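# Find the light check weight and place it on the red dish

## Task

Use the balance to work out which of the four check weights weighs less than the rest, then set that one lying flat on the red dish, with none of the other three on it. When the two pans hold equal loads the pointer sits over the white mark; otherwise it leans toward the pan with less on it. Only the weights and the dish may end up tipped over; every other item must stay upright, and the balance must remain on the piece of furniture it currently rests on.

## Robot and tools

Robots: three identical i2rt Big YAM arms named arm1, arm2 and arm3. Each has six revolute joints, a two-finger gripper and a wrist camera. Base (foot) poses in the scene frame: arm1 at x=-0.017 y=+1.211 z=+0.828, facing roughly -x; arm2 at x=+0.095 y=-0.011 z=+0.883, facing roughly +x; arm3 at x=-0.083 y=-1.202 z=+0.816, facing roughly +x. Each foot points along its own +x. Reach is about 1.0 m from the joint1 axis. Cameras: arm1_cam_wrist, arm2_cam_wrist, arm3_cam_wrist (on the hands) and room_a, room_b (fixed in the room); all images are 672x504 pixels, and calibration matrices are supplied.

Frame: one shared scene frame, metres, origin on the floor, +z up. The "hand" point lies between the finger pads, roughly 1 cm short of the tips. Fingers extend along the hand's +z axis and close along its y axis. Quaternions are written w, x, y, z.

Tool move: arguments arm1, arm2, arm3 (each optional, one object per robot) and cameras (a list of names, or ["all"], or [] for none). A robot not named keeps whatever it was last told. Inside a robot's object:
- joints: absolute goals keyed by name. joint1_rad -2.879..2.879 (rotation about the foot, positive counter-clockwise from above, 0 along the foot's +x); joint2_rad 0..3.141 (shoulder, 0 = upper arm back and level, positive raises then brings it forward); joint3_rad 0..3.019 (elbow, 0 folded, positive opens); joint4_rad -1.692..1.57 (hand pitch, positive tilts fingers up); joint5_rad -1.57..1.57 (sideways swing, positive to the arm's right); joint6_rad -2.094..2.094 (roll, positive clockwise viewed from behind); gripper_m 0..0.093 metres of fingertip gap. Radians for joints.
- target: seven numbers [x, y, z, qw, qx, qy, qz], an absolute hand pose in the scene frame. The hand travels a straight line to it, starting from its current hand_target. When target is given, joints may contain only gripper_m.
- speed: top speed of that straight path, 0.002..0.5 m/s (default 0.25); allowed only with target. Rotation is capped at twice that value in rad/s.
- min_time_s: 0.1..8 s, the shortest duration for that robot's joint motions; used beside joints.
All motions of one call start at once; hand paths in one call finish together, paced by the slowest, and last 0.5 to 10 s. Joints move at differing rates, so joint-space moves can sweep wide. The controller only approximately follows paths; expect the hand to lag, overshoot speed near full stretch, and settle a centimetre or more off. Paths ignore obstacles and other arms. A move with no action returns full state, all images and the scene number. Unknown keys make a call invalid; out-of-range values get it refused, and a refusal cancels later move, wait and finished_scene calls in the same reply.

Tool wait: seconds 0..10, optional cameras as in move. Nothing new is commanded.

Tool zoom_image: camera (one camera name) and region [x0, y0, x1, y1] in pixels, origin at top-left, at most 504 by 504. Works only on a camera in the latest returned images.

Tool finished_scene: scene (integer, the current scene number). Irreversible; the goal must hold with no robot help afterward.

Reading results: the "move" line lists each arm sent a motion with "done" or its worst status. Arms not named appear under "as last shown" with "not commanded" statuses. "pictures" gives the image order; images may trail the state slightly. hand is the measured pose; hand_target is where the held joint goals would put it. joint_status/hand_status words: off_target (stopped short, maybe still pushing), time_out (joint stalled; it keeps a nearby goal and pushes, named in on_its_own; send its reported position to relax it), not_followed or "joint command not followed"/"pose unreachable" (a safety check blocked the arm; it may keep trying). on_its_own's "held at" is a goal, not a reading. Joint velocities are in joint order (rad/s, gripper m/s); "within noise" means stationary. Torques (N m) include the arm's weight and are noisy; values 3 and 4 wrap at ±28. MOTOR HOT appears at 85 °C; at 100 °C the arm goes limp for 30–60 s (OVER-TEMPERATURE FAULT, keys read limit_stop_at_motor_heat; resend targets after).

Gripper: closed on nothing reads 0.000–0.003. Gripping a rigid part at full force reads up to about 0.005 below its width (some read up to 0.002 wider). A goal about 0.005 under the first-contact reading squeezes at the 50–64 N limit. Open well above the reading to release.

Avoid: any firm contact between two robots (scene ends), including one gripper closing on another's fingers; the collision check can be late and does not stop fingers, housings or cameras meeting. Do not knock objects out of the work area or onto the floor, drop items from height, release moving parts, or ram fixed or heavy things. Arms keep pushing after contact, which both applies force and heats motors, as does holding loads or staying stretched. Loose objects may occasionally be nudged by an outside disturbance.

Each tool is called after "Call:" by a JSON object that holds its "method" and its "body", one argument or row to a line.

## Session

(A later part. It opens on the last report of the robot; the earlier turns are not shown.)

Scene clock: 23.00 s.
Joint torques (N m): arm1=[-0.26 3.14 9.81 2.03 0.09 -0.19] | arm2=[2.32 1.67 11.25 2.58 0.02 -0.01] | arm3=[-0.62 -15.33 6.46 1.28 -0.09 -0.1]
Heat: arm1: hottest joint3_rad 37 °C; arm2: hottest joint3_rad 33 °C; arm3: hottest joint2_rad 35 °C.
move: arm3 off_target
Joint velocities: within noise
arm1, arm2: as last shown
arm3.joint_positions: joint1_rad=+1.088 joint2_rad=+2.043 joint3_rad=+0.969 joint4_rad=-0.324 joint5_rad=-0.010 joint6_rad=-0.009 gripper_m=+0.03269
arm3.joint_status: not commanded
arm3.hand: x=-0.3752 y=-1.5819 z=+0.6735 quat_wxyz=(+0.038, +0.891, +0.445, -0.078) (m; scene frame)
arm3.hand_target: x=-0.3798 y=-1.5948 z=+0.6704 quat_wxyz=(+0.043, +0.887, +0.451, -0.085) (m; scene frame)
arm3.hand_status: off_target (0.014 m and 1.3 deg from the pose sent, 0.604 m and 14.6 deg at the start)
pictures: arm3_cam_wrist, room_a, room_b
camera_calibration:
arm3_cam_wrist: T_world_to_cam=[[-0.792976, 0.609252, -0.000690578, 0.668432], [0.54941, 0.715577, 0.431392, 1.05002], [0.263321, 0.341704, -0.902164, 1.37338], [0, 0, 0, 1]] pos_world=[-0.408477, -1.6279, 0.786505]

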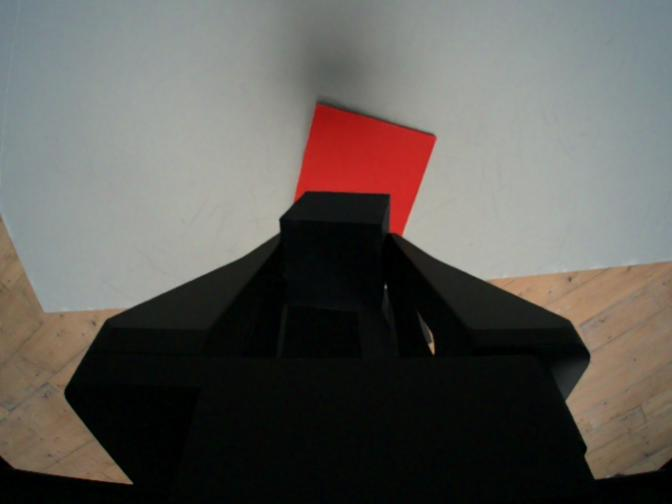

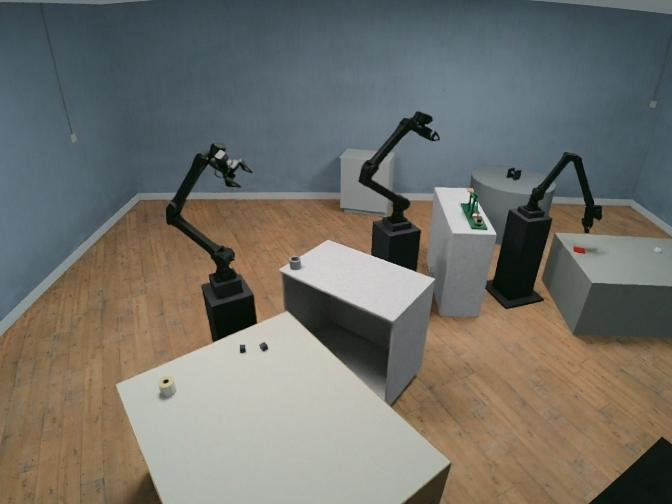

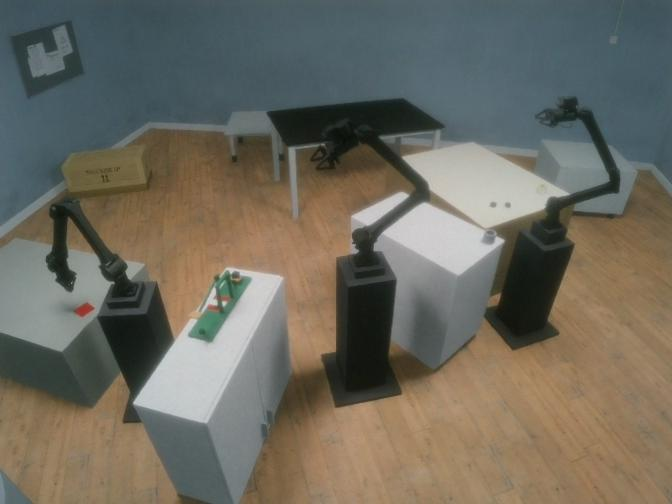

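Call:
{"method": "move", "body": {
  "arm3": {"target":[-0.377,-1.578,0.565,0.043,0.887,0.451,-0.085],"speed":0.2},
  "cameras": ["arm3_cam_wrist","room_a","room_b"]
}}

Call:
{"method": "zoom_image", "body": {
  "camera": "room_a",
  "region": [530, 200, 630, 300]
}}

Call:
{"method": "zoom_image", "body": {
  "camera": "room_b",
  "region": [40, 250, 140, 350]
}}

Scene clock: 25.03 s.
Joint torques (N m): arm1=[-0.32 3.02 9.96 2.17 0.08 -0.14] | arm2=[2.14 1.9 11.3 2.56 0.02 -0.01] | arm3=[-1.96 -16.44 3.99 1.26 -0.09 -0.13]
Heat: arm1: hottest joint3_rad 37 °C; arm2: hottest joint3_rad 33 °C; arm3: hottest joint2_rad 35 °C.
move: arm3 done
Joint velocities: within noise
arm1, arm2: as last shown
arm3.joint_positions: joint1_rad=+1.088 joint2_rad=+2.307 joint3_rad=+1.000 joint4_rad=-0.086 joint5_rad=-0.013 joint6_rad=-0.021 gripper_m=+0.03269
arm3.joint_status: not commanded
arm3.hand: x=-0.3701 y=-1.5739 z=+0.5694 quat_wxyz=(+0.040, +0.888, +0.451, -0.080) (m; scene frame)
arm3.hand_target: x=-0.3770 y=-1.5778 z=+0.5652 quat_wxyz=(+0.043, +0.887, +0.451, -0.085) (m; scene frame)
arm3.hand_status: done (0.009 m and 0.7 deg from the pose sent, 0.108 m and 1.3 deg at the start)
pictures: arm3_cam_wrist, room_a, room_b
camera_calibration:
arm3_cam_wrist: T_world_to_cam=[[-0.800358, 0.599522, -0.00118009, 0.649753], [0.541752, 0.724076, 0.426872, 1.09954], [0.256773, 0.341011, -0.904311, 1.27323], [0, 0, 0, 1]] pos_world=[-0.402577, -1.61988, 0.682801]

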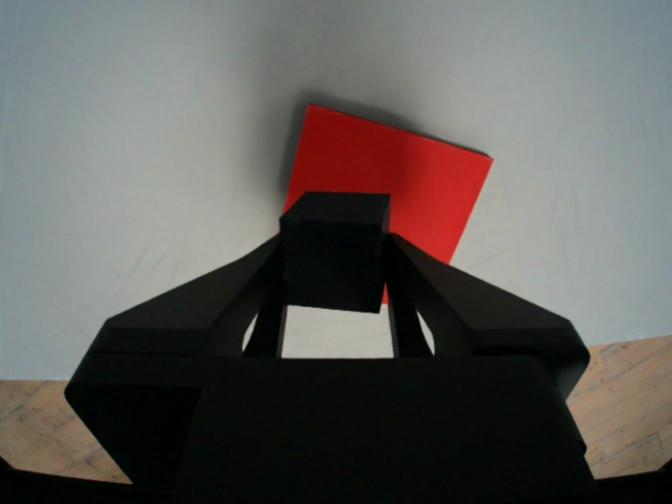

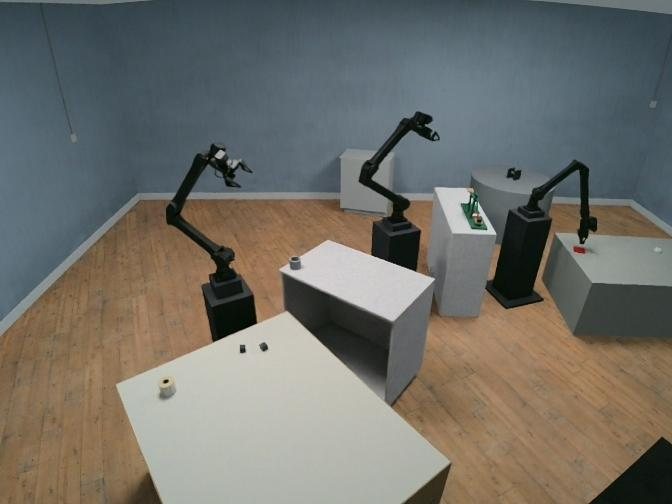

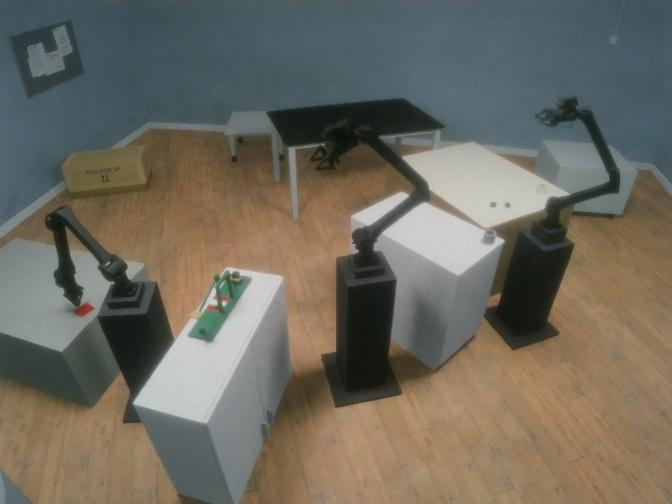

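Scaled by 5.040 from the camera's 672x504 image, which has a finer 960x720 frame.

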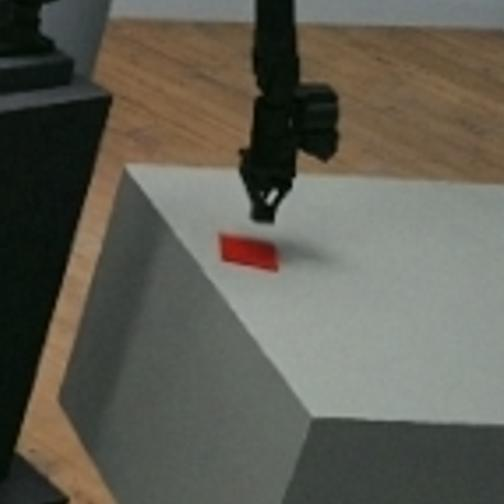

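Scaled by 5.040 from the camera's 672x504 image, which has a finer 960x720 frame.

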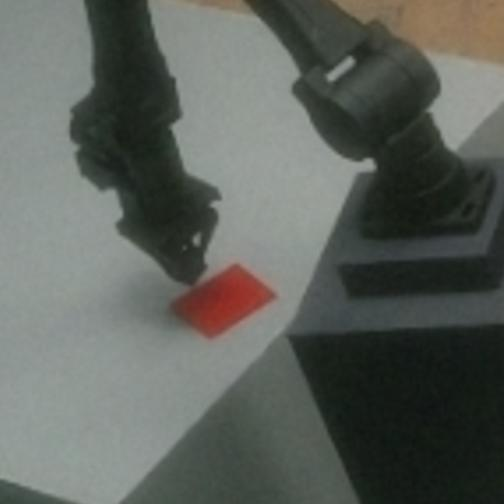

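Call:
{"method": "move", "body": {
  "arm3": {"target":[-0.380,-1.561,0.531,0.043,0.887,0.451,-0.085],"speed":0.1},
  "cameras": ["arm3_cam_wrist","room_a","room_b"]
}}

Call:
{"method": "zoom_image", "body": {
  "camera": "room_a",
  "region": [550, 210, 610, 270]
}}

Call:
{"method": "zoom_image", "body": {
  "camera": "room_b",
  "region": [50, 270, 110, 330]
}}

Scene clock: 27.00 s.
Joint torques (N m): arm1=[-0.09 3.02 10.02 2.04 0.1 -0.14] | arm2=[2.14 1.79 11.22 2.48 0.03 -0.01] | arm3=[-1.85 -16.15 3.36 1.29 -0.09 -0.11]
Heat: arm1: hottest joint3_rad 37 °C; arm2: hottest joint3_rad 34 °C; arm3: hottest joint2_rad 35 °C.
move: arm3 done
Joint velocities: within noise
arm1, arm2: as last shown
arm3.joint_positions: joint1_rad=+1.058 joint2_rad=+2.387 joint3_rad=+1.006 joint4_rad=-0.007 joint5_rad=-0.019 joint6_rad=-0.049 gripper_m=+0.03269
arm3.joint_status: not commanded
arm3.hand: x=-0.3754 y=-1.5591 z=+0.5382 quat_wxyz=(+0.041, +0.888, +0.450, -0.082) (m; scene frame)
arm3.hand_target: x=-0.3797 y=-1.5607 z=+0.5311 quat_wxyz=(+0.043, +0.887, +0.451, -0.085) (m; scene frame)
arm3.hand_status: done (0.009 m and 0.4 deg from the pose sent, 0.042 m and 0.7 deg at the start)
pictures: arm3_cam_wrist, room_a, room_b
camera_calibration:
arm3_cam_wrist: T_world_to_cam=[[-0.79938, 0.600823, -0.00168927, 0.639302], [0.544153, 0.725168, 0.421935, 1.11024], [0.254733, 0.336367, -0.906625, 1.23454], [0, 0, 0, 1]] pos_world=[-0.407571, -1.60447, 0.651897]

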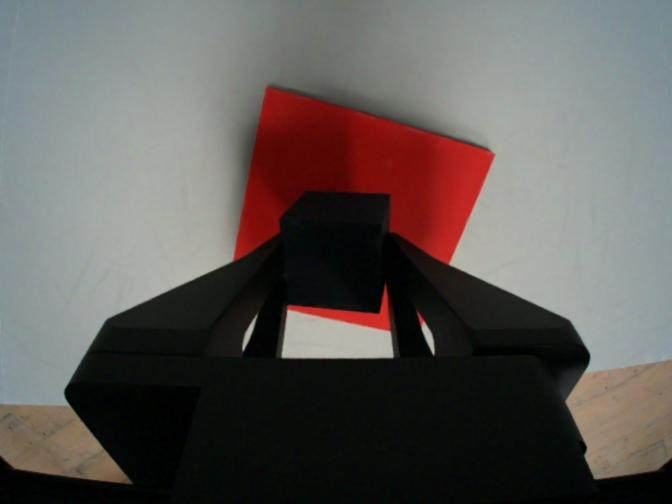

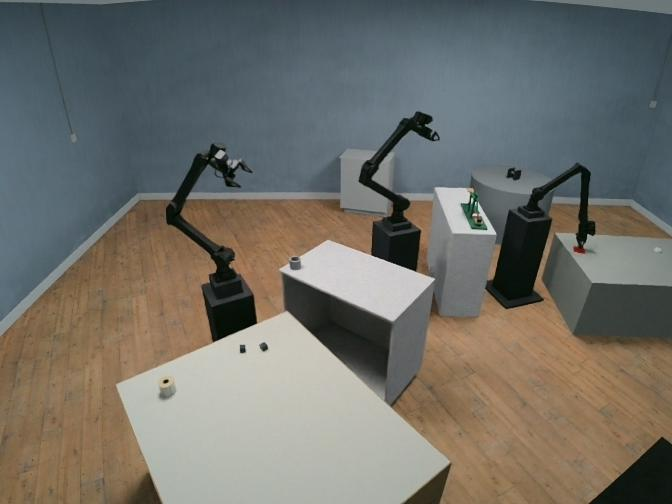

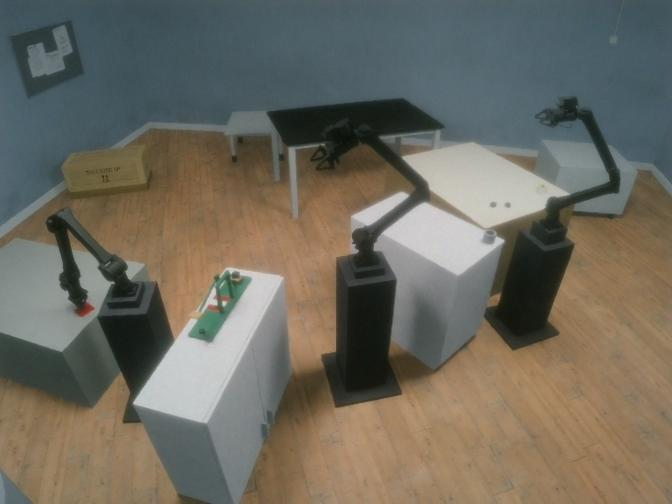

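Scaled by 8.400 from the camera's 672x504 image, which has a finer 960x720 frame.

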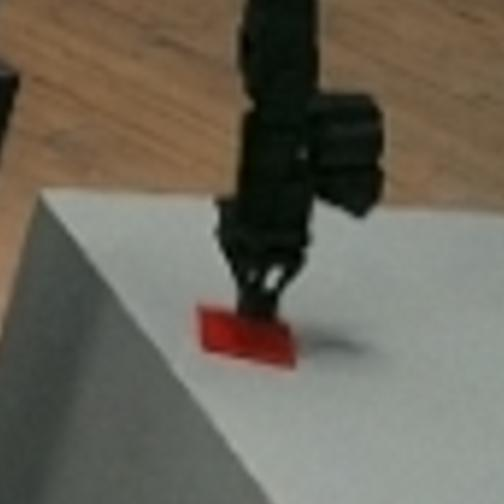

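Scaled by 8.400 from the camera's 672x504 image, which has a finer 960x720 frame.

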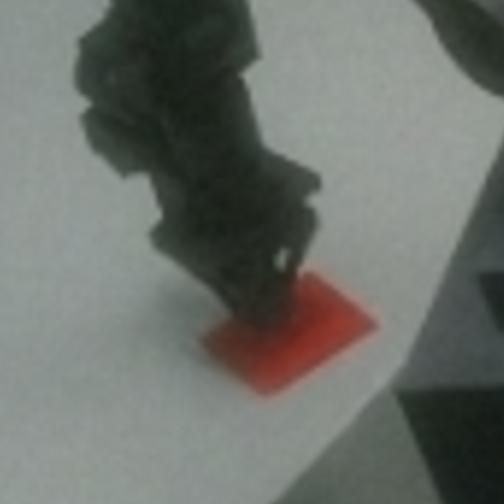

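Call:
{"method": "move", "body": {
  "arm3": {"target":[-0.380,-1.561,0.518,0.043,0.887,0.451,-0.085],"speed":0.05}
}}

Call:
{"method": "move", "body": {
  "arm3": {"target":[-0.380,-1.561,0.509,0.043,0.887,0.451,-0.085],"speed":0.03}
}}

Call:
{"method": "move", "body": {
  "arm3": {"target":[-0.380,-1.561,0.501,0.043,0.887,0.451,-0.085],"speed":0.03},
  "cameras": ["arm3_cam_wrist","room_a"]
}}

Call:
{"method": "zoom_image", "body": {
  "camera": "room_a",
  "region": [550, 210, 610, 270]
}}

Scene clock: 28.27 s.
Joint torques (N m): arm1=[-0.21 2.26 9.84 2.1 0.08 -0.14] | arm2=[2.37 1.61 11.21 2.58 0 -0.01] | arm3=[-1.73 -15.85 3.37 1.37 -0.09 -0.13]
Heat: arm1: hottest joint3_rad 37 °C; arm2: hottest joint3_rad 34 °C; arm3: hottest joint2_rad 35 °C.
move: arm3 off_target
Joint velocities: within noise
arm1, arm2: as last shown
arm3.joint_positions: joint1_rad=+1.058 joint2_rad=+2.417 joint3_rad=+1.020 joint4_rad=+0.011 joint5_rad=-0.019 joint6_rad=-0.049 gripper_m=+0.03269
arm3.joint_status: not commanded
arm3.hand: x=-0.3760 y=-1.5597 z=+0.5277 quat_wxyz=(+0.041, +0.888, +0.450, -0.083) (m; scene frame)
arm3.hand_target: x=-0.3799 y=-1.5609 z=+0.5184 quat_wxyz=(+0.043, +0.887, +0.451, -0.085) (m; scene frame)
arm3.hand_status: off_target (0.011 m and 0.3 deg from the pose sent, 0.021 m and 0.4 deg at the start)
pictures: none

Scene clock: 29.23 s.
Joint torques (N m): arm1=[-0.21 3.19 9.94 2.06 0.12 -0.14] | arm2=[2.32 1.67 11.15 2.52 0.01 -0.02] | arm3=[-1.85 -14.86 3.58 1.5 -0.07 -0.12]
Heat: arm1: hottest joint3_rad 37 °C; arm2: hottest joint3_rad 34 °C; arm3: hottest joint2_rad 36 °C.
move: arm3 off_target
Joint velocities: within noise
arm1, arm2: as last shown
arm3.joint_positions: joint1_rad=+1.058 joint2_rad=+2.424 joint3_rad=+1.029 joint4_rad=+0.020 joint5_rad=-0.019 joint6_rad=-0.049 gripper_m=+0.03269
arm3.joint_status: not commanded
arm3.hand: x=-0.3789 y=-1.5632 z=+0.5258 quat_wxyz=(+0.044, +0.888, +0.450, -0.088) (m; scene frame)
arm3.hand_target: x=-0.3795 y=-1.5604 z=+0.5096 quat_wxyz=(+0.043, +0.887, +0.451, -0.085) (m; scene frame)
arm3.hand_status: off_target (0.017 m and 0.4 deg from the pose sent, 0.019 m and 0.3 deg at the start)
pictures: none

Scene clock: 30.20 s.
Joint torques (N m): arm1=[-0.38 2.37 9.89 2.11 0.09 -0.14] | arm2=[2.14 1.55 11.21 2.56 0.01 -0.02] | arm3=[-1.73 -13.74 3.85 1.59 -0.03 -0.12]
Heat: arm1: hottest joint3_rad 38 °C; arm2: hottest joint3_rad 34 °C; arm3: hottest joint2_rad 36 °C.
move: arm3 off_target
Joint velocities: within noise
arm1.joint_positions: joint1_rad=+0.776 joint2_rad=+0.602 joint3_rad=+1.507 joint4_rad=-1.261 joint5_rad=+0.098 joint6_rad=+0.607 gripper_m=+0.09396
arm1.joint_status: not commanded
arm1.hand: x=-0.1701 y=+1.0660 z=+1.4453 quat_wxyz=(-0.349, -0.815, -0.066, +0.458) (m; scene frame)
arm1.hand_target: x=-0.1672 y=+1.0692 z=+1.4585 quat_wxyz=(-0.357, -0.807, -0.065, +0.467) (m; scene frame)
arm1.hand_status: not commanded
arm2: as last shown
arm3.joint_positions: joint1_rad=+1.058 joint2_rad=+2.428 joint3_rad=+1.035 joint4_rad=+0.029 joint5_rad=-0.020 joint6_rad=-0.049 gripper_m=+0.03269
arm3.joint_status: not commanded
arm3.hand: x=-0.3814 y=-1.5665 z=+0.5253 quat_wxyz=(+0.046, +0.887, +0.450, -0.093) (m; scene frame)
arm3.hand_target: x=-0.3790 y=-1.5600 z=+0.5023 quat_wxyz=(+0.043, +0.887, +0.451, -0.085) (m; scene frame)
arm3.hand_status: off_target (0.025 m and 1.0 deg from the pose sent, 0.025 m and 0.4 deg at the start)
pictures: arm3_cam_wrist, room_a
camera_calibration:
arm3_cam_wrist: T_world_to_cam=[[-0.799949, 0.600064, -0.00218051, 0.637866], [0.549182, 0.733572, 0.400339, 1.15084], [0.241828, 0.319053, -0.916365, 1.19997], [0, 0, 0, 1]] pos_world=[-0.411945, -1.60984, 0.640275]

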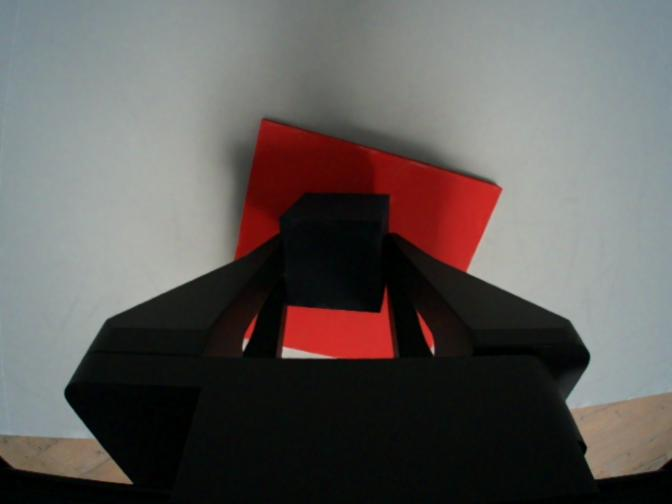

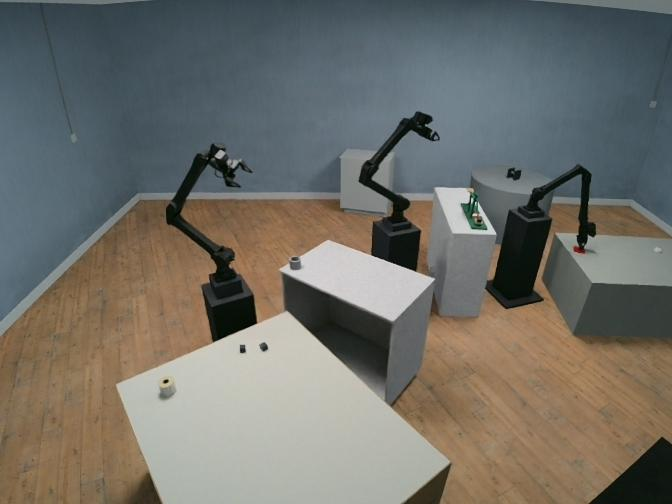

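Scaled by 8.400 from the camera's 672x504 image, which has a finer 960x720 frame.

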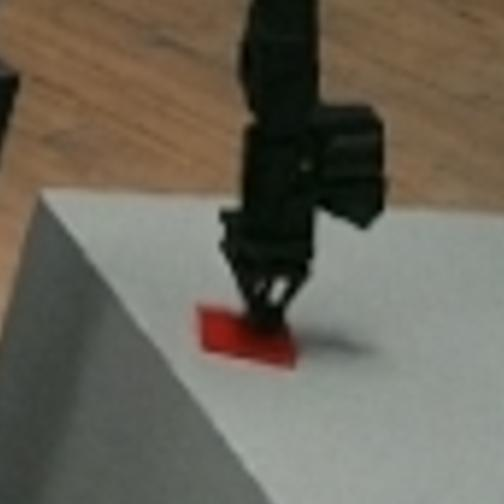

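Call:
{"method": "move", "body": {
  "arm3": {"target":[-0.381,-1.564,0.521,0.043,0.887,0.451,-0.085],"speed":0.05}
}}

Call:
{"method": "move", "body": {
  "arm3": {"joints":{"gripper_m":0.037}}
}}

Call:
{"method": "move", "body": {
  "arm3": {"joints":{"gripper_m":0.065}}
}}

Call:
{"method": "move", "body": {
  "arm3": {"target":[-0.375,-1.555,0.66,0.043,0.887,0.451,-0.085],"speed":0.2},
  "cameras": ["arm3_cam_wrist","arm2_cam_wrist"]
}}

Scene clock: 31.37 s.
Joint torques (N m): arm1=[-0.73 2.61 9.89 2.11 0.11 -0.16] | arm2=[2.2 1.67 11.19 2.51 0.02 -0.01] | arm3=[-1.61 -17.14 2.78 0.46 -0.02 -0.11]
Heat: arm1: hottest joint3_rad 38 °C; arm2: hottest joint3_rad 34 °C; arm3: hottest joint2_rad 36 °C.
move: arm3 done
Joint velocities: within noise
arm1: as last shown
arm2.joint_positions: joint1_rad=+1.639 joint2_rad=+0.603 joint3_rad=+1.379 joint4_rad=-1.214 joint5_rad=-0.001 joint6_rad=+0.010 gripper_m=+0.09397
arm2.joint_status: not commanded
arm2.hand: x=+0.0972 y=-0.2649 z=+1.4429 quat_wxyz=(+0.382, +0.598, +0.601, -0.368) (m; scene frame)
arm2.hand_target: x=+0.0996 y=-0.2627 z=+1.4563 quat_wxyz=(+0.392, +0.585, +0.600, -0.379) (m; scene frame)
arm2.hand_status: not commanded
arm3.joint_positions: joint1_rad=+1.058 joint2_rad=+2.427 joint3_rad=+1.035 joint4_rad=+0.024 joint5_rad=-0.020 joint6_rad=-0.049 gripper_m=+0.03269
arm3.joint_status: not commanded
arm3.hand: x=-0.3809 y=-1.5659 z=+0.5254 quat_wxyz=(+0.046, +0.887, +0.450, -0.091) (m; scene frame)
arm3.hand_target: x=-0.3809 y=-1.5639 z=+0.5210 quat_wxyz=(+0.043, +0.887, +0.451, -0.085) (m; scene frame)
arm3.hand_status: done (0.005 m and 0.8 deg from the pose sent, 0.005 m and 1.0 deg at the start)
pictures: none

Scene clock: 32.03 s.
Joint torques (N m): arm1=[-0.32 2.73 9.95 2.07 0.08 -0.14] | arm2=[2.26 1.55 11.23 2.5 0.01 -0.02] | arm3=[-1.61 -17.2 2.71 0.57 -0.01 -0.1]
Heat: arm1: hottest joint3_rad 38 °C; arm2: hottest joint3_rad 34 °C; arm3: hottest joint2_rad 36 °C.
move: arm3 done
Joint velocities: within noise
arm1, arm2: as last shown
arm3.joint_positions: joint1_rad=+1.058 joint2_rad=+2.427 joint3_rad=+1.036 joint4_rad=+0.020 joint5_rad=-0.020 joint6_rad=-0.049 gripper_m=+0.03692
arm3.joint_status: all done
arm3.hand: x=-0.3806 y=-1.5656 z=+0.5253 quat_wxyz=(+0.045, +0.887, +0.450, -0.090) (m; scene frame)
arm3.hand_target: x=-0.3809 y=-1.5639 z=+0.5210 quat_wxyz=(+0.043, +0.887, +0.451, -0.085) (m; scene frame)
arm3.hand_status: not commanded
pictures: none

Scene clock: 32.67 s.
Joint torques (N m): arm1=[-0.73 3.02 10.02 2.06 0.08 -0.13] | arm2=[2.37 1.67 11.19 2.54 0.02 0] | arm3=[-1.55 -17.14 2.69 0.58 -0.01 -0.11]
Heat: arm1: hottest joint3_rad 38 °C; arm2: hottest joint3_rad 34 °C; arm3: hottest joint2_rad 36 °C.
move: arm3 done
Joint velocities: within noise
arm1, arm2: as last shown
arm3.joint_positions: joint1_rad=+1.058 joint2_rad=+2.427 joint3_rad=+1.036 joint4_rad=+0.020 joint5_rad=-0.020 joint6_rad=-0.049 gripper_m=+0.06483
arm3.joint_status: all done
arm3.hand: x=-0.3806 y=-1.5656 z=+0.5253 quat_wxyz=(+0.045, +0.887, +0.450, -0.090) (m; scene frame)
arm3.hand_target: x=-0.3809 y=-1.5639 z=+0.5210 quat_wxyz=(+0.043, +0.887, +0.451, -0.085) (m; scene frame)
arm3.hand_status: not commanded
pictures: none

Scene clock: 34.23 s.
Joint torques (N m): arm1=[-0.09 3.08 9.99 2.15 0.09 -0.17] | arm2=[2.14 1.67 11.18 2.48 0.01 -0.01] | arm3=[-2.02 -16.67 3.51 0.61 -0.07 -0.13]
Heat: arm1: hottest joint3_rad 38 °C; arm2: hottest joint3_rad 35 °C; arm3: hottest joint2_rad 36 °C.
move: arm3 done
Joint velocities: within noise
arm1, arm2: as last shown
arm3.joint_positions: joint1_rad=+1.057 joint2_rad=+2.054 joint3_rad=+0.901 joint4_rad=-0.222 joint5_rad=-0.020 joint6_rad=-0.052 gripper_m=+0.06490
arm3.joint_status: not commanded
arm3.hand: x=-0.3743 y=-1.5593 z=+0.6588 quat_wxyz=(+0.044, +0.887, +0.450, -0.088) (m; scene frame)
arm3.hand_target: x=-0.3749 y=-1.5549 z=+0.6599 quat_wxyz=(+0.043, +0.887, +0.451, -0.085) (m; scene frame)
arm3.hand_status: done (0.005 m and 0.4 deg from the pose sent, 0.135 m and 0.6 deg at the start)
pictures: arm2_cam_wrist, arm3_cam_wrist
camera_calibration:
arm2_cam_wrist: T_world_to_cam=[[-0.99969, -0.0215926, -0.012434, 0.110591], [-0.0130741, 0.879376, -0.475949, 0.926233], [0.0212111, -0.475639, -0.879385, 1.26487], [0, 0, 0, 1]] pos_world=[0.0958372, -0.210495, 1.55453]
arm3_cam_wrist: T_world_to_cam=[[-0.800759, 0.598983, -0.00205835, 0.637418], [0.545616, 0.730823, 0.410122, 1.07608], [0.247161, 0.327286, -0.912028, 1.33011], [0, 0, 0, 1]] pos_world=[-0.405458, -1.60355, 0.773085]

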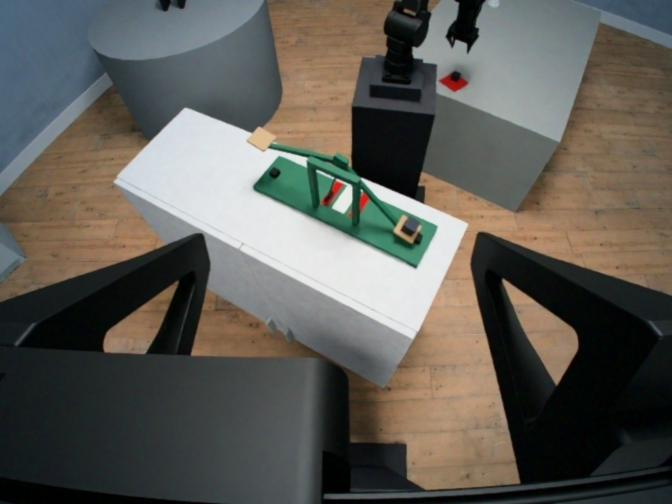

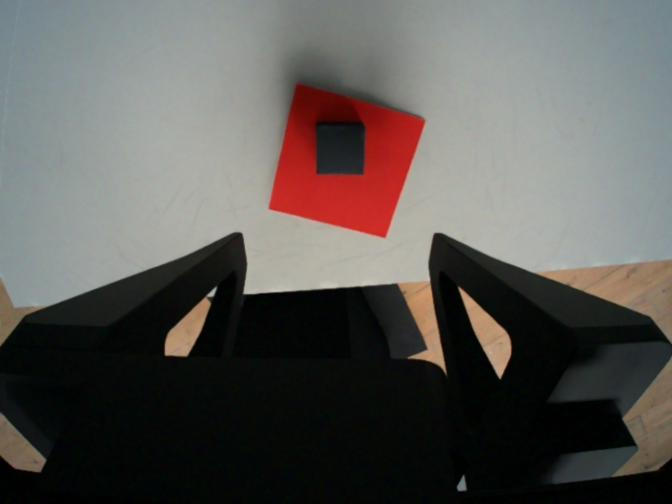

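Call:
{"method": "finished_scene", "body": {
  "scene": 2
}}

The scene is finished: the task was done.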